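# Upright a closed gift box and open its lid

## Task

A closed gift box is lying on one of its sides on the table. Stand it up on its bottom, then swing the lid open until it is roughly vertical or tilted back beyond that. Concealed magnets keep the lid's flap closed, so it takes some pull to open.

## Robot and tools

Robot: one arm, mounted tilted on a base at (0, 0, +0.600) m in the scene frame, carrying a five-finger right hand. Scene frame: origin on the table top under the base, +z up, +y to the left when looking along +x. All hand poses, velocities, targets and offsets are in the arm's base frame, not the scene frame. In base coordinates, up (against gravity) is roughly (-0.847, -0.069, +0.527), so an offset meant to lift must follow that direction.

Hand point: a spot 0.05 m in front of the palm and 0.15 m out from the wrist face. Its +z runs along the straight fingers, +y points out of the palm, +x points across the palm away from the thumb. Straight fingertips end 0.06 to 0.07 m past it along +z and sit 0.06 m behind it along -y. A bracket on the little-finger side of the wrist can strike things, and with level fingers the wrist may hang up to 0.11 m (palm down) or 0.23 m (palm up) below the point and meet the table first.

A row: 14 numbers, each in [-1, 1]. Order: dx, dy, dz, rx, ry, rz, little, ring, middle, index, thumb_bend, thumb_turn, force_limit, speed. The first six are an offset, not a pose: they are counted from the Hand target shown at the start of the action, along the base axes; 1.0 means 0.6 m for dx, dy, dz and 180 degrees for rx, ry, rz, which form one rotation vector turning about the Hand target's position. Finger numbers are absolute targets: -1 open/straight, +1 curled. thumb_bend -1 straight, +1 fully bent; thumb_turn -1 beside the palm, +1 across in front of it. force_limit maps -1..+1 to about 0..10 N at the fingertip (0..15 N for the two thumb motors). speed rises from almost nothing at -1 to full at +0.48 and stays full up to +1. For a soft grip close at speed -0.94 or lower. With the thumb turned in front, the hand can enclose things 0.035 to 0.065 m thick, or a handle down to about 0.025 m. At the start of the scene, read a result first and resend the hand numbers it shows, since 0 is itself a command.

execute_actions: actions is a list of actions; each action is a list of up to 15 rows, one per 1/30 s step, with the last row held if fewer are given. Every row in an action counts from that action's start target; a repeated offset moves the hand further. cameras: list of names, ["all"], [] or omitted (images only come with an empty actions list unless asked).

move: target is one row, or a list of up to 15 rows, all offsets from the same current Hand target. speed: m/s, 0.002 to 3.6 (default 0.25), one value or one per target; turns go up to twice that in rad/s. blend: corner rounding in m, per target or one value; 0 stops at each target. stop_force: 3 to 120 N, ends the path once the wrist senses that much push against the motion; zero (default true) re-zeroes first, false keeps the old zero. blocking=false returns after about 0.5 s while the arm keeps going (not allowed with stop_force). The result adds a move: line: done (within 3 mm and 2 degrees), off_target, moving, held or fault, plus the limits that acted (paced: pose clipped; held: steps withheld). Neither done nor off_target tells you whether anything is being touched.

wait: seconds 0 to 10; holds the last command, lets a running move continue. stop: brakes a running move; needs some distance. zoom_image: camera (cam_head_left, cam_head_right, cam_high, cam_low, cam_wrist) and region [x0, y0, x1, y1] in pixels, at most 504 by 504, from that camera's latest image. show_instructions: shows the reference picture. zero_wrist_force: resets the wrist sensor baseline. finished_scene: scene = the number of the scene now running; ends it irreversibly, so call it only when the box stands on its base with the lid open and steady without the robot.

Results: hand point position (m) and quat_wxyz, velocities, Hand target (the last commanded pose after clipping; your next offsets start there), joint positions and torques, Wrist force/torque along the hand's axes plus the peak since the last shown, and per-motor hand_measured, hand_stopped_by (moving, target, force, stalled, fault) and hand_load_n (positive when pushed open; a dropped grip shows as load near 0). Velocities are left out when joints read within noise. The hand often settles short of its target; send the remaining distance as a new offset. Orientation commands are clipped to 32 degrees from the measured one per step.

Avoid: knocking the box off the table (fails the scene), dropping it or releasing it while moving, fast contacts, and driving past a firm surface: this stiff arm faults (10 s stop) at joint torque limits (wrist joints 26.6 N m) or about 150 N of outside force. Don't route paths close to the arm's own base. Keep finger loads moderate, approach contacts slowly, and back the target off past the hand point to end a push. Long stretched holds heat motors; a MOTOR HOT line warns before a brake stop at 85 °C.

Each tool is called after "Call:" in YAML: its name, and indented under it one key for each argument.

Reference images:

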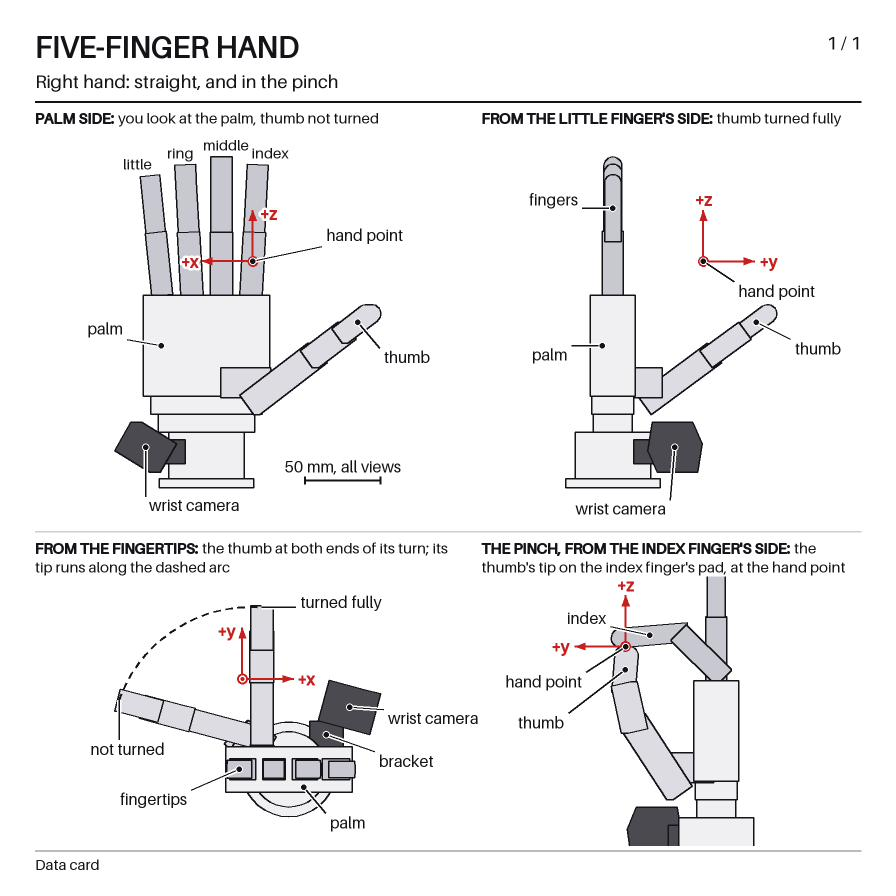

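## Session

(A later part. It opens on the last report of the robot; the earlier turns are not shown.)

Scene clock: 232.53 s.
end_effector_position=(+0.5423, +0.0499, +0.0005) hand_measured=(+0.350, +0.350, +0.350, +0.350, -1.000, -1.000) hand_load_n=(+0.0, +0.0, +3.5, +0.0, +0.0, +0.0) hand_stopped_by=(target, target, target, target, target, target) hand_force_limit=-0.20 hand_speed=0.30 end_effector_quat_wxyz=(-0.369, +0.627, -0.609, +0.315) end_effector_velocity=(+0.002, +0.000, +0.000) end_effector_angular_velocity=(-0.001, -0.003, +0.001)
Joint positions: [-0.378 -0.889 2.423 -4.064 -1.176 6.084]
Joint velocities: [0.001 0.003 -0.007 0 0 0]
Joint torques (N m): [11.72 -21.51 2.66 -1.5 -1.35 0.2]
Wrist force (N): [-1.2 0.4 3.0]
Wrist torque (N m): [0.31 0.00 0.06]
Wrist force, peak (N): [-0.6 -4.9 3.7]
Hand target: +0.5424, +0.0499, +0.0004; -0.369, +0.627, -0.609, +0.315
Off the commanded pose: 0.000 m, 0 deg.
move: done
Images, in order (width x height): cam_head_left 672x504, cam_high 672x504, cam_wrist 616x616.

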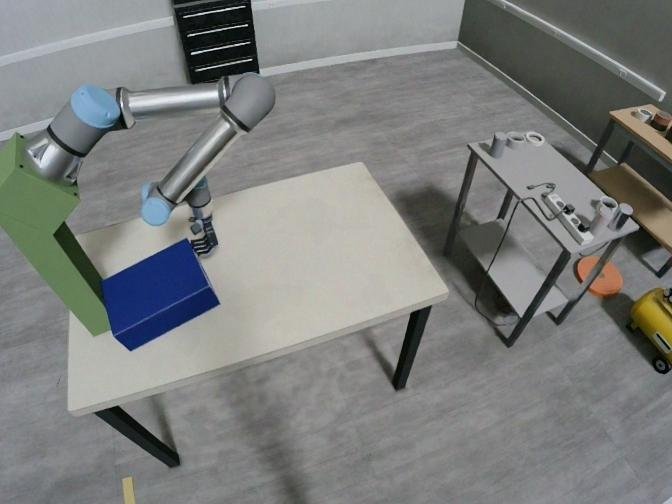

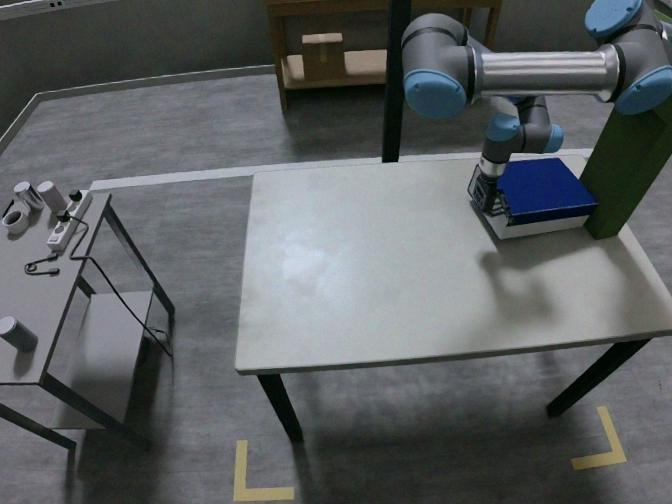

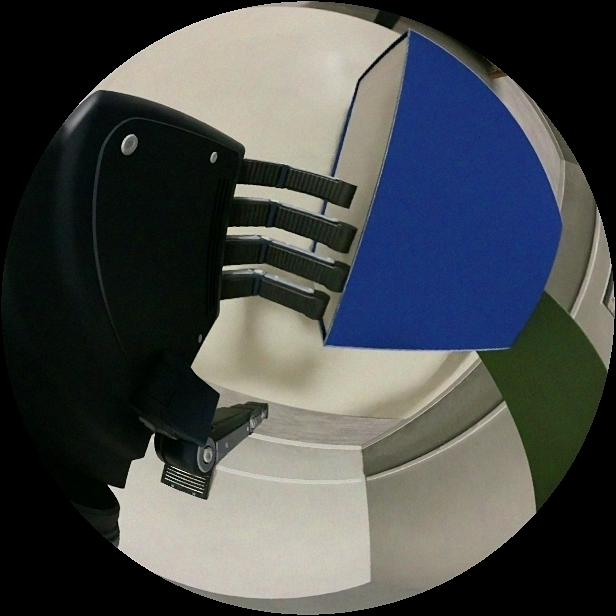

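Call:
move:
  target: [0.0451,0.0034,-0.0239,0,0,0,0.35,0.35,0.35,0.35,-1,-1,-0.2,0.3]
  speed: 0.03
  cameras: ["cam_high","cam_wrist","cam_head_left"]

Call:
zoom_image:
  camera: "cam_high"
  region: [460, 140, 620, 260]

Scene clock: 240.50 s.
end_effector_position=(+0.5696, +0.0520, -0.0141) hand_measured=(+0.350, +0.350, +0.350, +0.350, -1.000, -1.000) hand_load_n=(+0.0, +0.0, +4.0, +0.5, +0.0, +0.0) hand_stopped_by=(target, target, target, target, target, target) hand_force_limit=-0.20 hand_speed=0.30 end_effector_quat_wxyz=(-0.369, +0.627, -0.610, +0.315) end_effector_velocity=(-0.003, +0.000, +0.000) end_effector_angular_velocity=(+0.000, +0.003, -0.002)
Joint positions: [-0.345 -0.833 2.337 -4.042 -1.203 6.105]
Joint velocities: [-0.001 -0.002 0.007 -0.001 -0.001 0]
Joint torques (N m): [-10.42 -40.44 28.12 -3.16 0.83 0.05]
Wrist force (N): [-0.5 -0.2 3.7]
Wrist torque (N m): [0.32 -0.05 -0.01]
Wrist force, peak (N): [-0.9 0.1 3.8]
Hand target: +0.5695, +0.0520, -0.0140; -0.369, +0.627, -0.609, +0.315
Off the commanded pose: 0.000 m, 0 deg.
move: done
Images, in order (width x height): cam_head_left 672x504, cam_high 672x504, cam_wrist 616x616.

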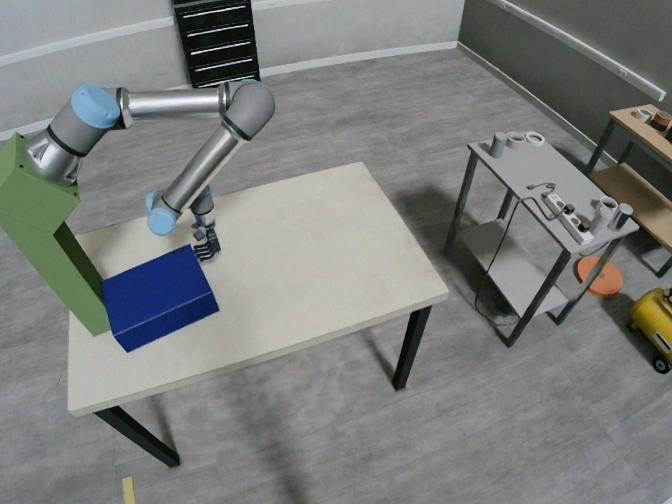

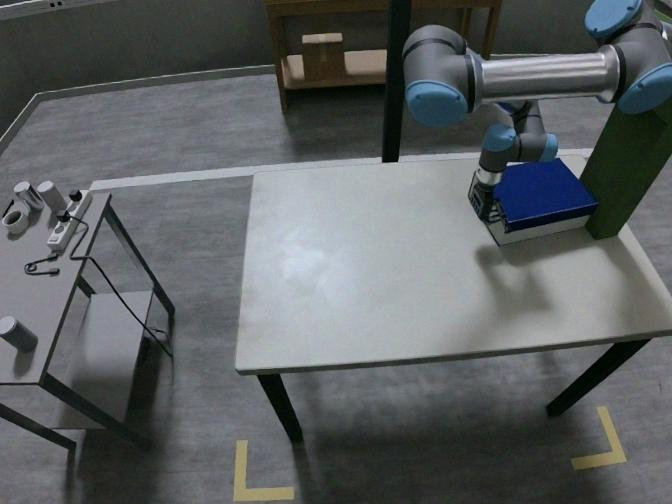

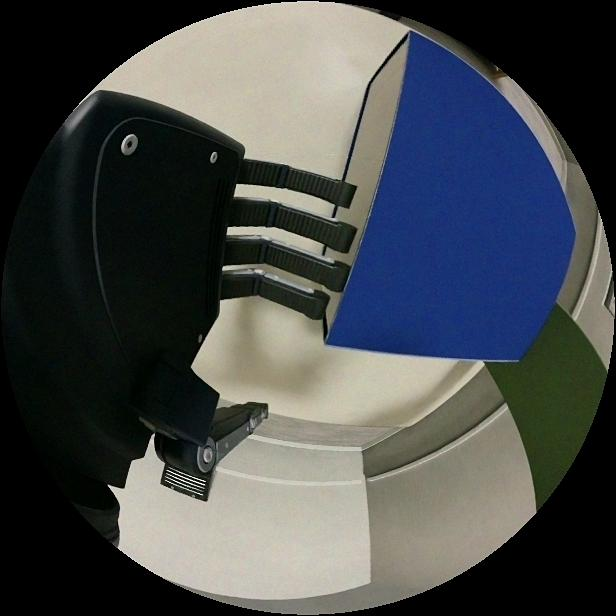

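Scaled by 3.150 from the camera's 672x504 image, which has a finer 960x720 frame.

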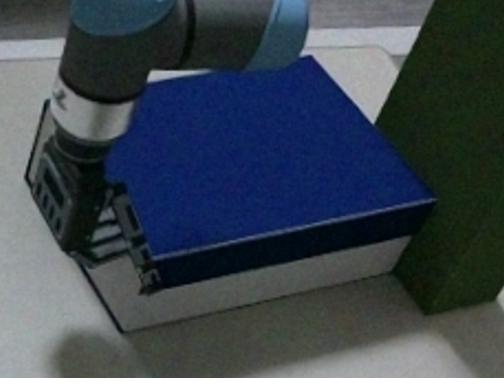

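Call:
move:
  target: [0.0212,0.0017,-0.0132,0,0,0,0.35,0.35,0.35,0.35,-1,-1,-0.2,0.3]
  speed: 0.03

Scene clock: 241.47 s.
end_effector_position=(+0.5823, +0.0531, -0.0220) hand_measured=(+0.350, +0.350, +0.350, +0.350, -1.000, -1.000) hand_load_n=(+0.0, +0.0, +0.0, +0.0, +0.0, +0.5) hand_stopped_by=(target, target, target, target, target, target) hand_force_limit=-0.20 hand_speed=0.30 end_effector_quat_wxyz=(-0.369, +0.627, -0.610, +0.315) end_effector_velocity=(-0.002, +0.000, +0.001) end_effector_angular_velocity=(+0.000, +0.002, -0.001)
Joint positions: [-0.331 -0.804 2.296 -4.033 -1.214 6.113]
Joint velocities: [0 -0.005 0.006 0 -0.002 0]
Joint torques (N m): [-8.9 -40.45 27.14 -3.18 0.58 0.33]
Wrist force (N): [-0.7 1.5 1.0]
Wrist torque (N m): [0.32 0.02 0.07]
Wrist force, peak (N): [-0.5 -0.8 3.9]
Hand target: +0.5822, +0.0530, -0.0219; -0.369, +0.627, -0.609, +0.315
Off the commanded pose: 0.000 m, 0 deg.
move: done

Call:
move:
  target:
    - [0.0132,0,0.0212,0,0,0,0.35,0.35,0.35,0.35,-1,-1,-0.2,0.3]
    - [-0.0094,-0.0018,0.0353,0.0188,0.0015,-0.0117,0.0,0.0,-0.25,-0.25,-1,-1,-0.2,0.3]
  speed: 0.06

Call:
move:
  target: [-0.0353,0,-0.0566,0,0,0,0.0,0.0,-0.25,-0.25,-1,-1,-0.2,0.3]
  speed: 0.01
  stop_force: 14
  cameras: ["cam_high","cam_wrist"]

Call:
zoom_image:
  camera: "cam_wrist"
  region: [220, 140, 400, 360]

Scene clock: 243.90 s.
end_effector_position=(+0.5766, +0.0519, -0.0007) hand_measured=(+0.000, +0.000, -0.250, -0.250, -1.000, -1.000) hand_load_n=(+0.0, +0.0, +0.0, +0.0, +0.0, +0.0) hand_stopped_by=(target, target, target, target, target, target) hand_force_limit=-0.20 hand_speed=0.30 end_effector_quat_wxyz=(-0.380, +0.605, -0.631, +0.302)
Joint positions: [-0.35 -0.867 2.327 -3.998 -1.198 6.171]
Joint torques (N m): [12.99 -22.04 0.68 -0.74 -2.54 -2.45]
Wrist force (N): [-0.6 1.5 1.1]
Wrist torque (N m): [0.32 -0.02 0.13]
Wrist force, peak (N): [-0.6 1.8 1.1]
Hand target: +0.5766, +0.0519, -0.0007; -0.380, +0.605, -0.631, +0.302
Off the commanded pose: 0.000 m, 0 deg.
move: done

Scene clock: 247.37 s.
end_effector_position=(+0.5645, +0.0519, -0.0201) hand_measured=(+0.000, +0.000, -0.250, -0.250, -1.000, -1.000) hand_load_n=(+0.0, +2.5, +0.0, +0.0, +0.0, +0.0) hand_stopped_by=(target, target, target, target, target, target) hand_force_limit=-0.20 hand_speed=0.30 end_effector_quat_wxyz=(-0.380, +0.605, -0.631, +0.302)
Joint positions: [-0.362 -0.807 2.349 -4.078 -1.189 6.164]
Joint torques (N m): [14.41 -32.16 7.97 0.09 -2.83 1.82]
Wrist force (N): [-0.4 -13.5 -2.5]
Wrist torque (N m): [0.31 0.16 -0.55]
Wrist force, peak (N): [-0.9 -18.5 -3.7]
Hand target: +0.5645, +0.0519, -0.0201; -0.380, +0.605, -0.631, +0.302 (not the last commanded pose)
Off the commanded pose: 0.017 m, 0 deg.
move: contact
Images, in order (width x height): cam_high 672x504, cam_wrist 616x616.

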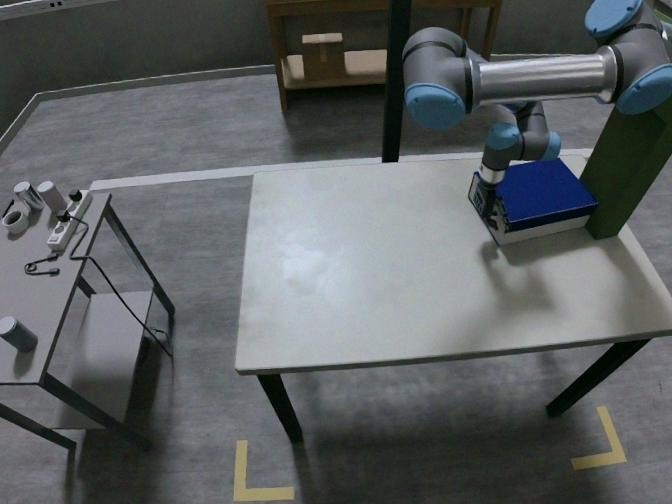

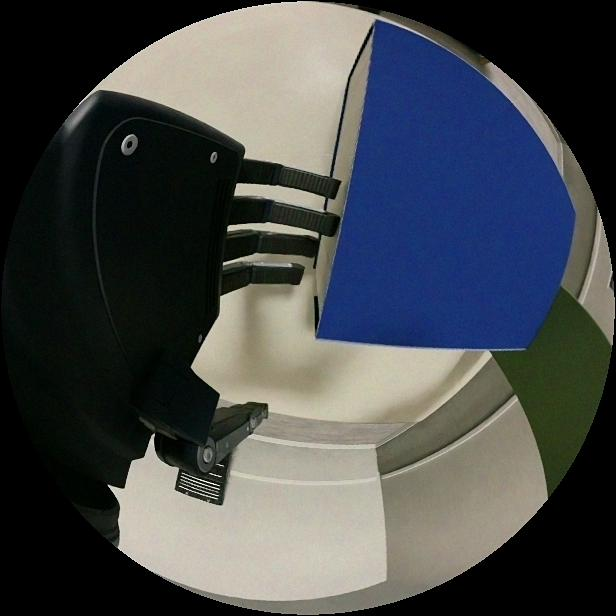

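Scaled by 2.291 from the camera's 616x616 image, which has a finer 880x880 frame.

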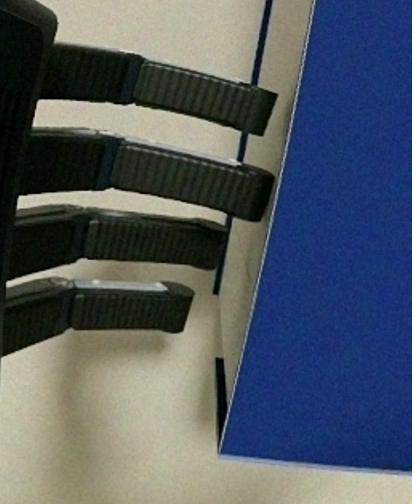

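Call:
execute_actions:
  actions:
    - [[0,0,0,0,0,0,0,0,0.3,0.3,-1,-1,0.4,-0.3]]
    - [[0,0,0,0,0,0,0,0,0.3,0.3,-1,-1,0.4,-0.3]]
  cameras: ["cam_high","cam_wrist","cam_head_left"]

Scene clock: 250.07 s.
end_effector_position=(+0.5645, +0.0519, -0.0201) hand_measured=(+0.000, +0.000, -0.064, +0.300, -1.000, -1.000) hand_load_n=(+0.0, +2.0, +5.5, +1.5, +0.0, +0.0) hand_stopped_by=(target, target, force, target, target, target) hand_force_limit=0.40 hand_speed=-0.30 end_effector_quat_wxyz=(-0.380, +0.605, -0.631, +0.302)
Joint positions: [-0.362 -0.807 2.349 -4.078 -1.189 6.164]
Joint torques (N m): [12.02 -21.66 23.54 3.45 -2.23 1.8]
Wrist force (N): [-0.3 -15.9 0.4]
Wrist torque (N m): [0.39 0.09 -0.53]
Wrist force, peak (N): [-0.5 -16.1 0.3]
Hand target: +0.5645, +0.0519, -0.0201; -0.380, +0.605, -0.631, +0.302
Off the commanded pose: 0.000 m, 0 deg.
Images, in order (width x height): cam_head_left 672x504, cam_high 672x504, cam_wrist 616x616.

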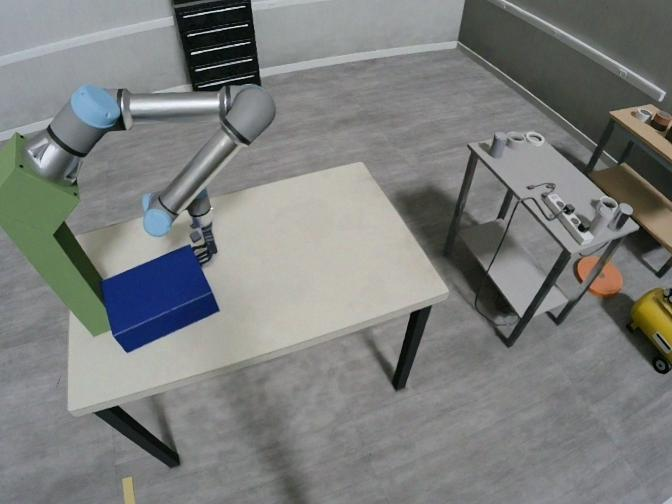

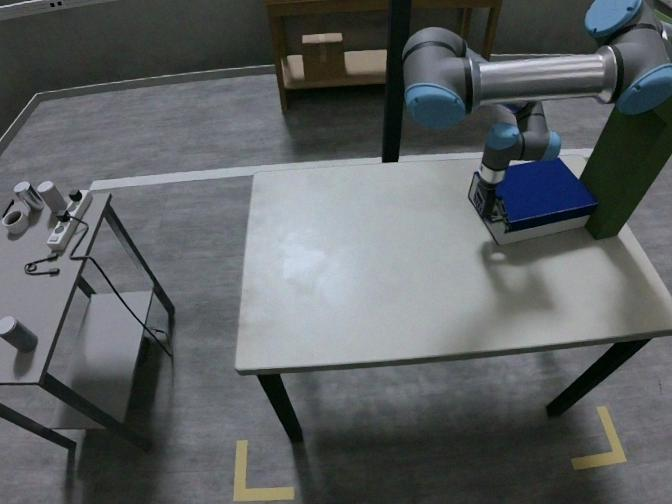

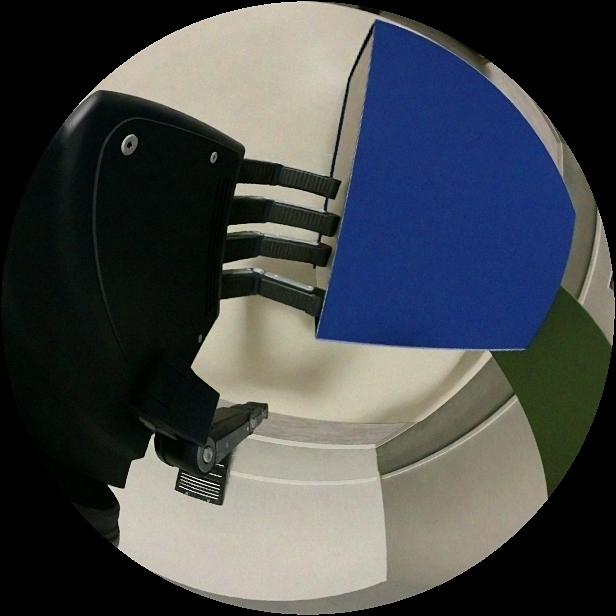

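Call:
execute_actions:
  actions:
    - [[0,0,0,0,0,0,0,0,0.31,0.6,-1,-1,1.0,0.0]]
    - [[0,0,0,0,0,0,0,0,0.31,0.6,-1,-1,1.0,0.0]]
  cameras: ["cam_high","cam_wrist"]

Call:
zoom_image:
  camera: "cam_wrist"
  region: [210, 130, 400, 370]

Call:
zoom_image:
  camera: "cam_high"
  region: [440, 100, 620, 260]

Scene clock: 251.67 s.
end_effector_position=(+0.5645, +0.0519, -0.0201) hand_measured=(+0.000, +0.000, +0.004, +0.454, -1.000, -1.000) hand_load_n=(+0.0, +0.0, +5.0, +22.5, +0.0, +0.0) hand_stopped_by=(target, target, force, force, target, target) hand_force_limit=1.00 hand_speed=0.00 end_effector_quat_wxyz=(-0.380, +0.605, -0.631, +0.302)
Joint positions: [-0.362 -0.807 2.349 -4.078 -1.189 6.164]
Joint torques (N m): [9.72 -2.38 44.39 9.51 -1.71 1.85]
Wrist force (N): [-4.0 -45.2 5.3]
Wrist torque (N m): [0.22 0.17 -0.84]
Wrist force, peak (N): [-4.1 -45.4 5.3]
Hand target: +0.5645, +0.0519, -0.0201; -0.380, +0.605, -0.631, +0.302
Off the commanded pose: 0.000 m, 0 deg.
Images, in order (width x height): cam_high 672x504, cam_wrist 616x616.

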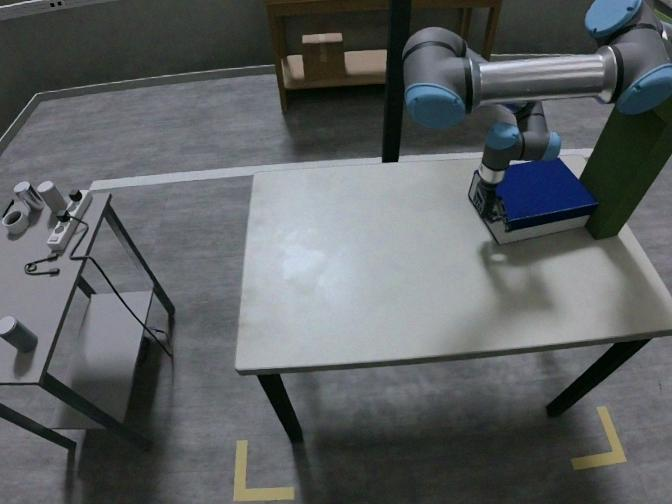

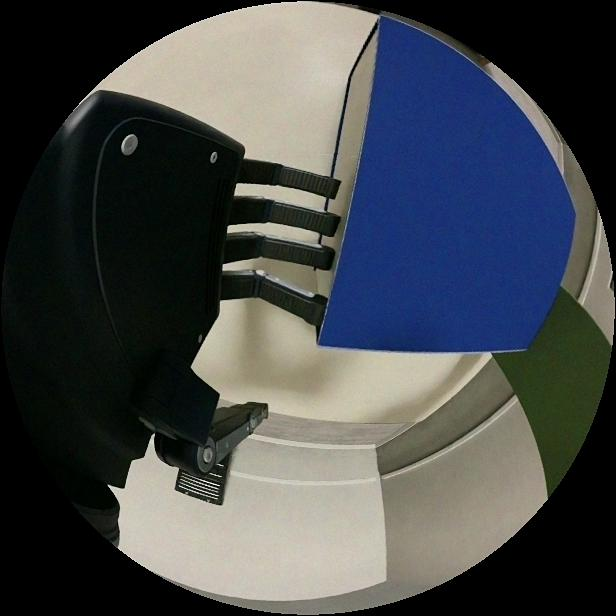

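Scaled by 2.100 from the camera's 616x616 image, which has a finer 880x880 frame.

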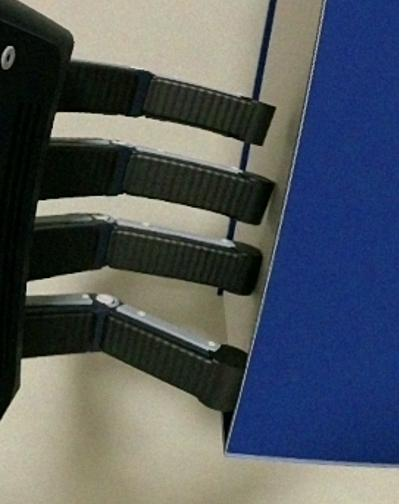

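Scaled by 2.800 from the camera's 672x504 image, which has a finer 960x720 frame.

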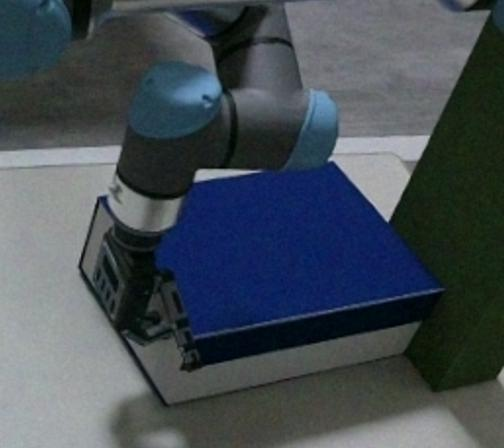

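Call:
move:
  target: [0.00176,0,0.00283,0,0,0,0,0,0.31,0.6,-1,-1,1.0,0.0]
  speed: 0.01

Call:
execute_actions:
  actions:
    - [[0,0,0,0,0,0,0,0,0.5,0.8,-1,-1,1.0,-0.5]]
    - [[0,0,0,0,0,0,0,0,0.5,0.8,-1,-1,1.0,-0.5]]
  cameras: ["cam_high","cam_wrist"]

Call:
zoom_image:
  camera: "cam_wrist"
  region: [210, 130, 400, 370]

Call:
zoom_image:
  camera: "cam_high"
  region: [440, 100, 620, 260]

Scene clock: 254.70 s.
end_effector_position=(+0.5655, +0.0519, -0.0184) hand_measured=(+0.000, +0.000, +0.004, +0.454, -1.000, -1.000) hand_load_n=(+0.0, +0.0, +4.0, +9.0, +0.0, +0.0) hand_stopped_by=(target, target, force, force, target, target) hand_force_limit=1.00 hand_speed=0.00 end_effector_quat_wxyz=(-0.380, +0.605, -0.631, +0.302)
Joint positions: [-0.361 -0.812 2.347 -4.071 -1.189 6.165]
Joint torques (N m): [13.23 -24.87 11.73 1.2 -2.86 2.34]
Wrist force (N): [-1.3 -18.0 4.5]
Wrist torque (N m): [0.26 0.08 -0.35]
Wrist force, peak (N): [-4.1 -46.8 5.3]
Hand target: +0.5655, +0.0519, -0.0184; -0.380, +0.605, -0.631, +0.302
Off the commanded pose: 0.000 m, 0 deg.
move: done

Scene clock: 255.90 s.
end_effector_position=(+0.5656, +0.0519, -0.0184) hand_measured=(+0.000, +0.000, +0.040, +0.800, -1.000, -1.000) hand_load_n=(+0.0, +0.0, +18.0, +0.0, +0.0, +0.0) hand_stopped_by=(target, target, force, target, target, target) hand_force_limit=1.00 hand_speed=-0.50 end_effector_quat_wxyz=(-0.380, +0.605, -0.631, +0.302)
Joint positions: [-0.361 -0.812 2.347 -4.071 -1.189 6.165]
Joint torques (N m): [4.11 -11.48 31.25 4.87 0.39 1.3]
Wrist force (N): [-1.6 -22.1 4.9]
Wrist torque (N m): [0.43 -0.08 -0.56]
Wrist force, peak (N): [-1.5 -24.6 4.8]
Hand target: +0.5655, +0.0519, -0.0184; -0.380, +0.605, -0.631, +0.302
Off the commanded pose: 0.000 m, 0 deg.
Images, in order (width x height): cam_high 672x504, cam_wrist 616x616.

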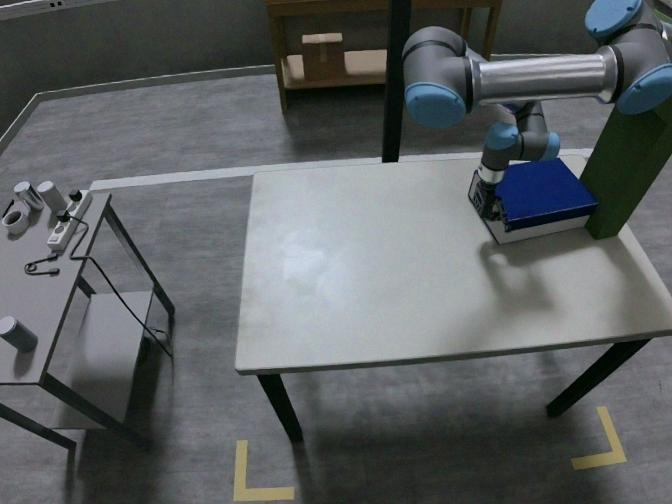

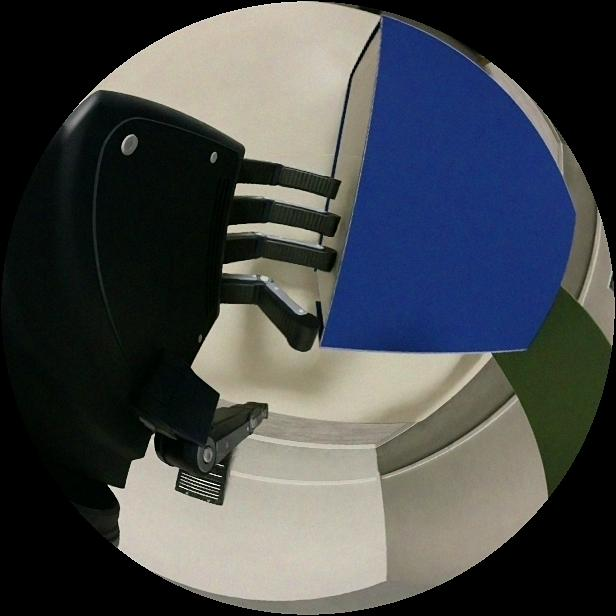

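Scaled by 2.100 from the camera's 616x616 image, which has a finer 880x880 frame.

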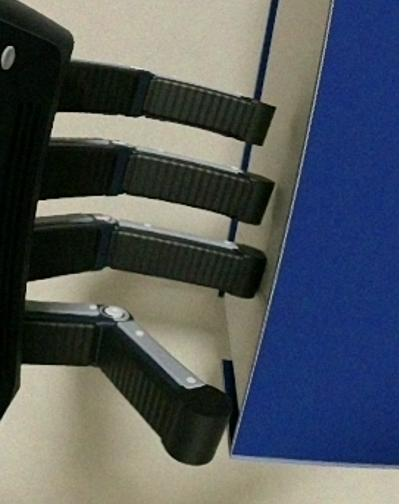

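Scaled by 2.800 from the camera's 672x504 image, which has a finer 960x720 frame.

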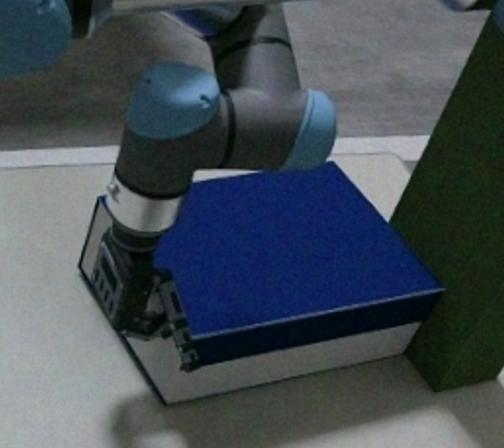

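Call:
zoom_image:
  camera: "cam_wrist"
  region: [400, 180, 600, 420]

Call:
execute_actions:
  actions: []

Call:
zoom_image:
  camera: "cam_head_right"
  region: [60, 220, 260, 370]

Call:
zoom_image:
  camera: "cam_low"
  region: [0, 100, 504, 504]

Scaled by 2.100 from the camera's 616x616 image, which has a finer 880x880 frame.

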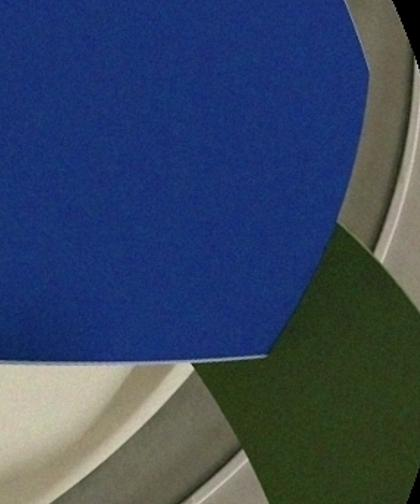

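Scene clock: 259.10 s.
end_effector_position=(+0.5655, +0.0519, -0.0184) hand_measured=(+0.000, +0.000, +0.040, +0.800, -1.000, -1.000) hand_load_n=(+0.0, +0.0, +18.0, +0.0, +0.0, +0.0) hand_stopped_by=(target, target, force, target, target, target) hand_force_limit=1.00 hand_speed=-0.50 end_effector_quat_wxyz=(-0.380, +0.605, -0.631, +0.302)
Joint positions: [-0.361 -0.812 2.347 -4.071 -1.189 6.165]
Joint velocities: within noise
Joint torques (N m): [-9.7 -8.79 38.96 4.73 1.37 -1.07]
Wrist force (N): [-1.2 -22.6 5.1]
Wrist torque (N m): [0.42 -0.15 -0.54]
Wrist force, peak (N): [-1.5 -22.8 4.9]
Hand target: +0.5655, +0.0519, -0.0184; -0.380, +0.605, -0.631, +0.302
Off the commanded pose: 0.000 m, 0 deg.

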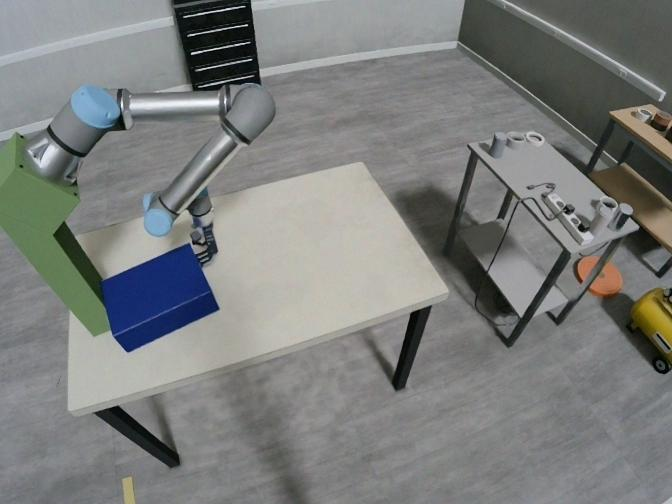

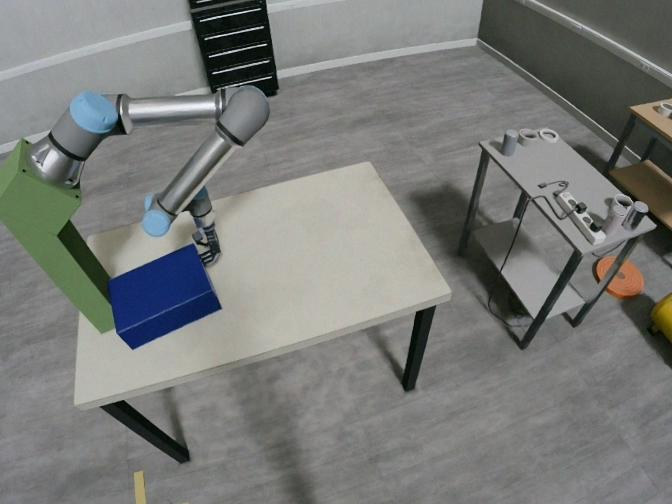

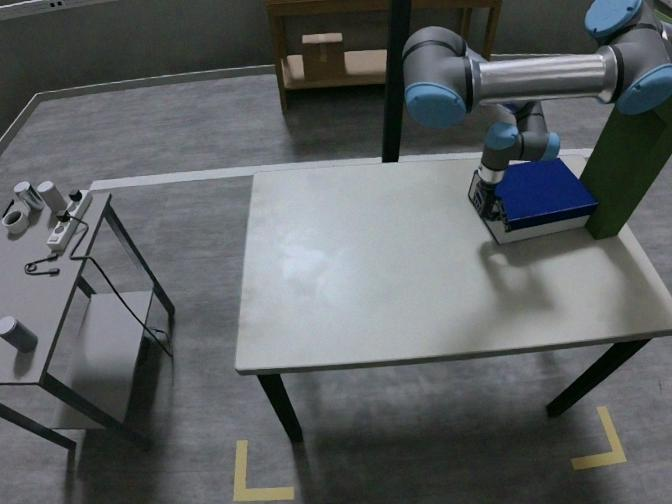

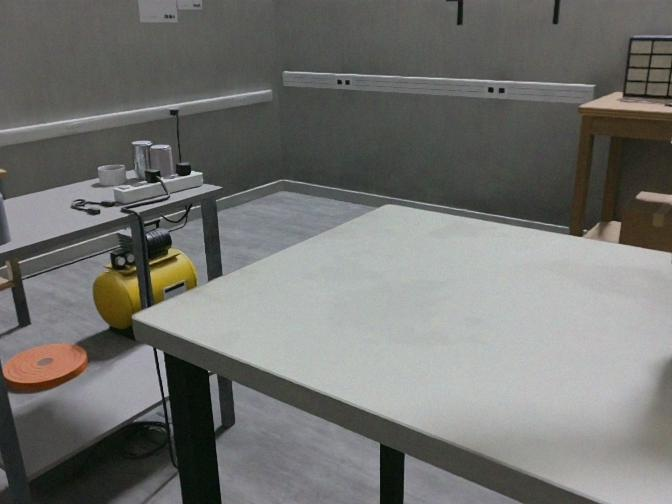

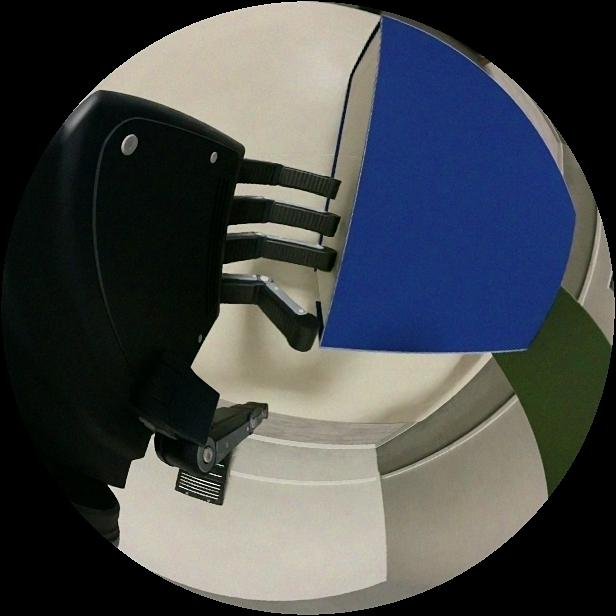

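Scaled by 2.520 from the camera's 672x504 image, which has a finer 960x720 frame.

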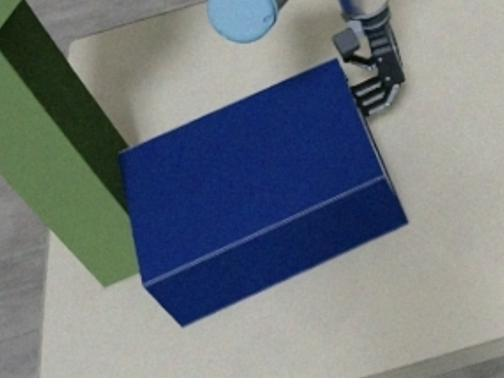

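Scaled by 1.000.

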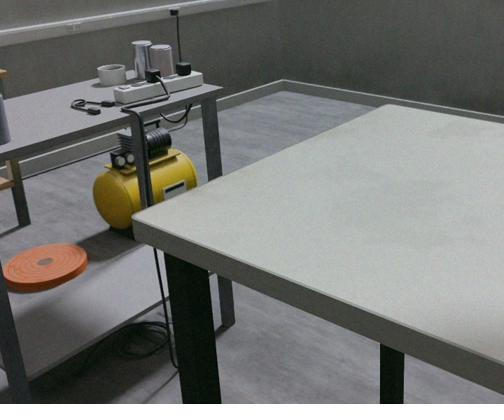

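Call:
move:
  target:
    - [0.0529,0.0002,0.0848,0,0,0,0,0,0.5,0.8,-1,-1,1.0,-0.5]
    - [0.0952,0.0036,0.0584,-0.0274,0.2119,0.0255,-0.5,-0.5,-0.5,-0.5,0,1,-0.2,0.3]
  speed: 0.2
  blend: 0.01
  cameras: ["cam_high","cam_wrist"]

Scene clock: 268.13 s.
end_effector_position=(+0.6227, +0.0540, +0.0166) hand_measured=(-0.500, -0.500, -0.500, -0.500, +0.000, +1.000) hand_load_n=(+0.0, +0.0, +0.0, +0.0, +0.0, +0.0) hand_stopped_by=(target, target, target, target, target, target) hand_force_limit=-0.20 hand_speed=0.30 end_effector_quat_wxyz=(-0.139, +0.711, -0.683, +0.099)
Joint positions: [-0.209 -1.026 1.844 -2.707 -1.441 6.055]
Joint torques (N m): [-9.76 -51.99 -7.77 -0.55 0.58 2.33]
Wrist force (N): [-0.2 1.7 0.5]
Wrist torque (N m): [0.45 -0.15 0.17]
Wrist force, peak (N): [-1.5 -23.0 4.8]
Hand target: +0.6227, +0.0540, +0.0166; -0.139, +0.711, -0.683, +0.099
Off the commanded pose: 0.000 m, 0 deg.
move: done
Images, in order (width x height): cam_high 672x504, cam_wrist 616x616.

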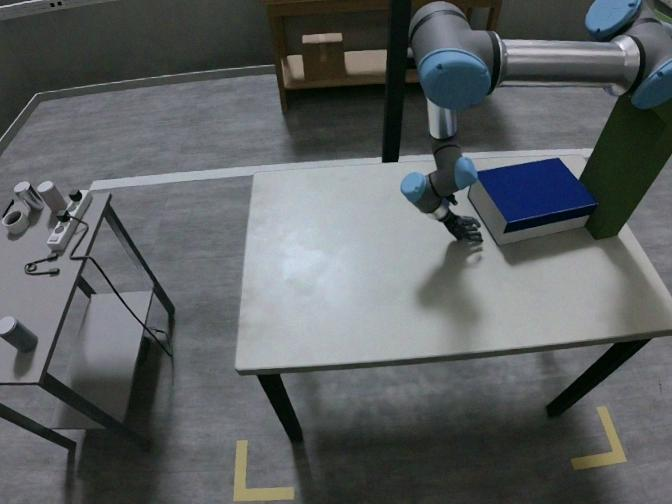

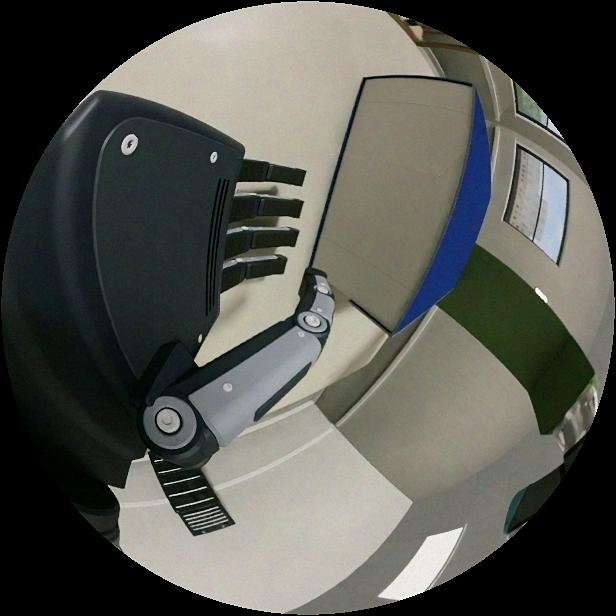

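Call:
move:
  target: [-0.0240,0.0008,-0.0636,0,0,0,-0.5,-0.5,-0.5,-0.5,0,1,-0.2,0.3]
  speed: 0.1

Call:
move:
  target: [-0.0176,-0.0001,-0.0283,0,0,0,-0.5,-0.5,-0.5,-0.5,0,1,-0.2,0.3]
  speed: 0.015
  stop_force: 4
  cameras: ["cam_wrist"]

Call:
zoom_image:
  camera: "cam_wrist"
  region: [200, 50, 500, 350]

Scene clock: 269.70 s.
end_effector_position=(+0.6082, +0.0545, -0.0216) hand_measured=(-0.500, -0.500, -0.500, -0.500, +0.000, +1.000) hand_load_n=(+0.0, +0.0, +0.0, +0.0, +0.0, +0.0) hand_stopped_by=(target, target, target, target, target, target) hand_force_limit=-0.20 hand_speed=0.30 end_effector_quat_wxyz=(-0.139, +0.711, -0.683, +0.099)
Joint positions: [-0.213 -0.977 1.902 -2.814 -1.44 6.051]
Joint torques (N m): [2.95 -45.22 -3.73 -1.74 1.53 0.46]
Wrist force (N): [0.2 1.9 0.3]
Wrist torque (N m): [0.47 -0.21 0.22]
Wrist force, peak (N): [0.2 2.6 0.9]
Hand target: +0.6083, +0.0545, -0.0215; -0.139, +0.711, -0.683, +0.099
Off the commanded pose: 0.000 m, 0 deg.
move: done

Scene clock: 271.53 s.
end_effector_position=(+0.6035, +0.0545, -0.0292) hand_measured=(-0.500, -0.500, -0.500, -0.500, +0.000, +1.000) hand_load_n=(+0.0, +0.0, +0.5, +0.0, +0.0, +0.0) hand_stopped_by=(target, target, target, target, target, target) hand_force_limit=-0.20 hand_speed=0.30 end_effector_quat_wxyz=(-0.139, +0.711, -0.683, +0.099)
Joint positions: [-0.215 -0.969 1.919 -2.838 -1.439 6.049]
Joint torques (N m): [16.29 -46.33 -2.15 -1.29 -3.05 1.59]
Wrist force (N): [0.5 -1.3 -3.2]
Wrist torque (N m): [0.60 -0.10 0.12]
Wrist force, peak (N): [0.2 -5.4 -8.6]
Hand target: +0.6035, +0.0545, -0.0292; -0.139, +0.711, -0.683, +0.099 (not the last commanded pose)
Off the commanded pose: 0.011 m, 0 deg.
move: contact
Images, in order (width x height): cam_wrist 616x616.

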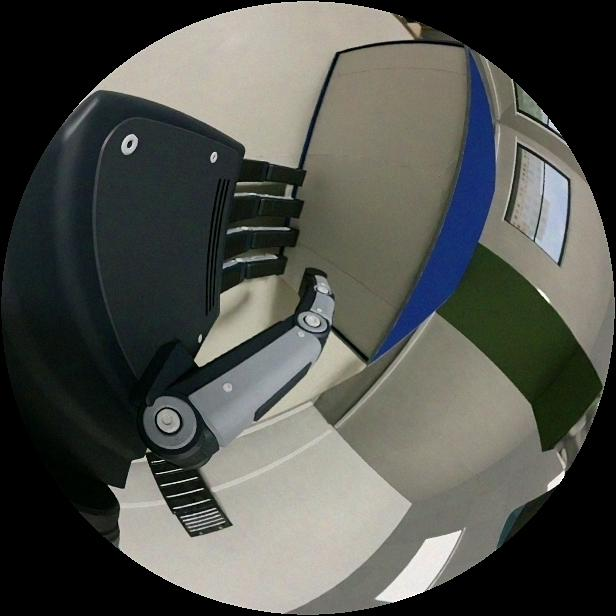

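Scaled by 1.680 from the camera's 616x616 image, which has a finer 880x880 frame.

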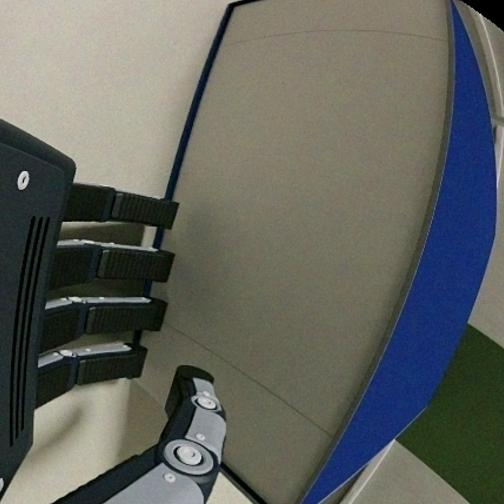

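Call:
move:
  target: [0.0174,0.0014,-0.0105,0,0,0,-0.5,-0.5,-0.5,-0.5,0,1,-0.2,0.3]
  speed: 0.012
  stop_force: 4
  cameras: ["cam_wrist"]

Call:
zoom_image:
  camera: "cam_wrist"
  region: [200, 50, 500, 350]

Scene clock: 273.67 s.
end_effector_position=(+0.6111, +0.0551, -0.0338) hand_measured=(-0.500, -0.500, -0.500, -0.500, +0.000, +1.000) hand_load_n=(+0.0, +0.0, -4.5, +0.5, +0.0, +0.0) hand_stopped_by=(target, target, target, target, target, target) hand_force_limit=-0.20 hand_speed=0.30 end_effector_quat_wxyz=(-0.139, +0.711, -0.683, +0.099)
Joint positions: [-0.211 -0.948 1.896 -2.837 -1.441 6.053]
Joint torques (N m): [-10.28 -46.22 20.94 -1.55 1.78 -1.56]
Wrist force (N): [0.2 0.5 -6.0]
Wrist torque (N m): [0.61 -0.03 0.08]
Wrist force, peak (N): [0.0 1.7 -9.0]
Hand target: +0.6111, +0.0551, -0.0338; -0.139, +0.711, -0.683, +0.099 (not the last commanded pose)
Off the commanded pose: 0.003 m, 0 deg.
move: contact
Images, in order (width x height): cam_wrist 616x616.

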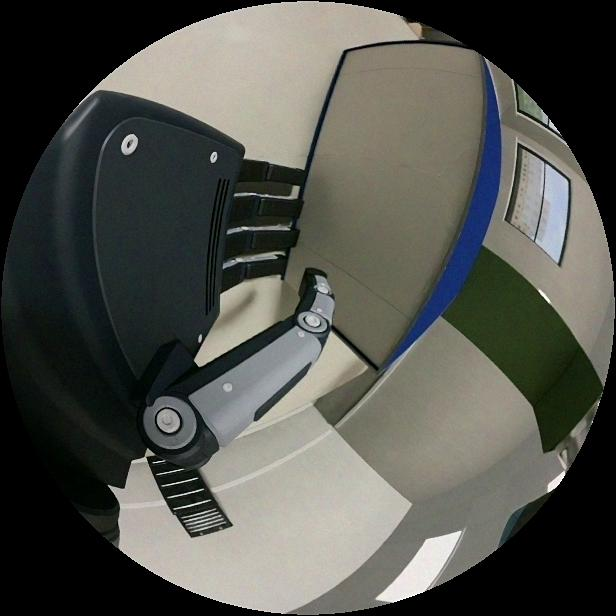

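Scaled by 1.680 from the camera's 616x616 image, which has a finer 880x880 frame.

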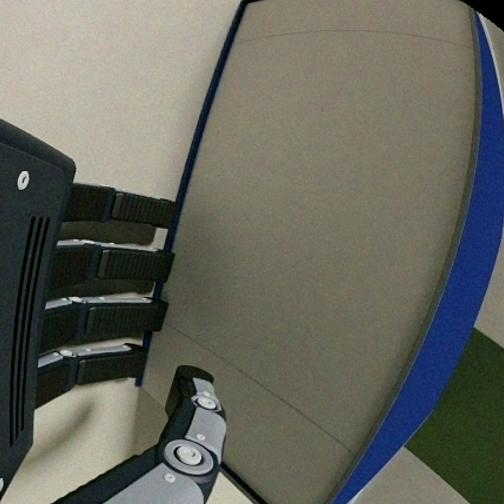

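Call:
execute_actions:
  actions:
    - [[0,0,0,0,0,0,-0.5,-0.5,-0.5,-0.5,-0.5,1,-0.2,-0.3]]
    - [[0,0,0,0,0,0,-0.5,-0.5,-0.5,-0.5,-0.5,1,-0.2,-0.3]]
  cameras: ["cam_wrist"]

Call:
zoom_image:
  camera: "cam_wrist"
  region: [200, 50, 500, 350]

Scene clock: 275.23 s.
end_effector_position=(+0.6111, +0.0551, -0.0338) hand_measured=(-0.500, -0.500, -0.500, -0.500, -0.500, +1.000) hand_load_n=(+0.0, +0.0, -4.5, +0.0, +0.0, +0.0) hand_stopped_by=(target, target, target, target, target, target) hand_force_limit=-0.20 hand_speed=-0.30 end_effector_quat_wxyz=(-0.139, +0.711, -0.683, +0.099)
Joint positions: [-0.211 -0.948 1.896 -2.837 -1.441 6.053]
Joint torques (N m): [-9.63 -45.09 18.54 -0.93 2 -1.58]
Wrist force (N): [0.2 0.6 -6.1]
Wrist torque (N m): [0.64 -0.04 0.09]
Wrist force, peak (N): [0.1 0.5 -6.4]
Hand target: +0.6111, +0.0551, -0.0338; -0.139, +0.711, -0.683, +0.099
Off the commanded pose: 0.000 m, 0 deg.
Images, in order (width x height): cam_wrist 616x616.

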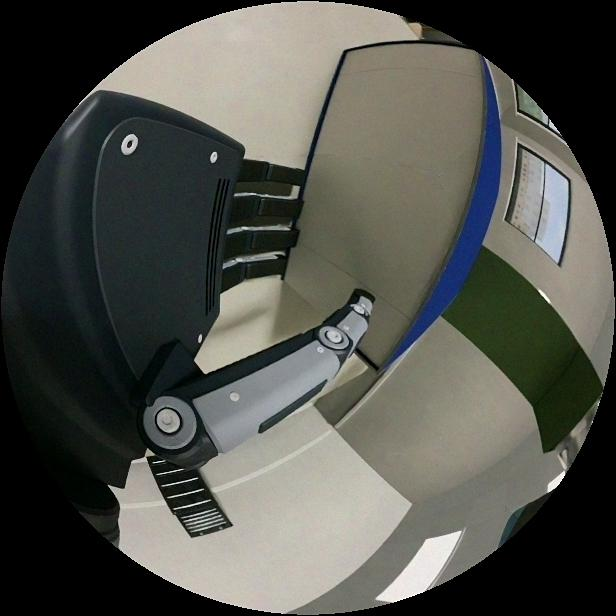

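Scaled by 1.680 from the camera's 616x616 image, which has a finer 880x880 frame.

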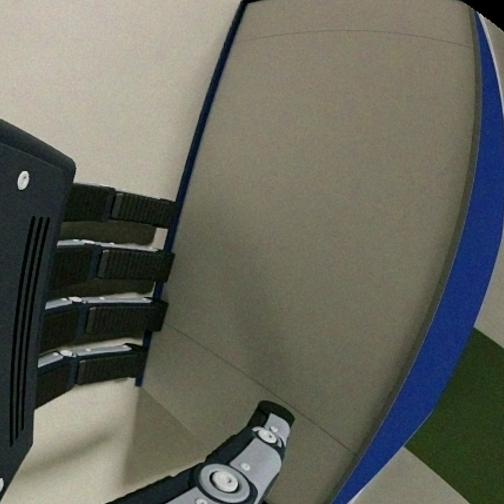

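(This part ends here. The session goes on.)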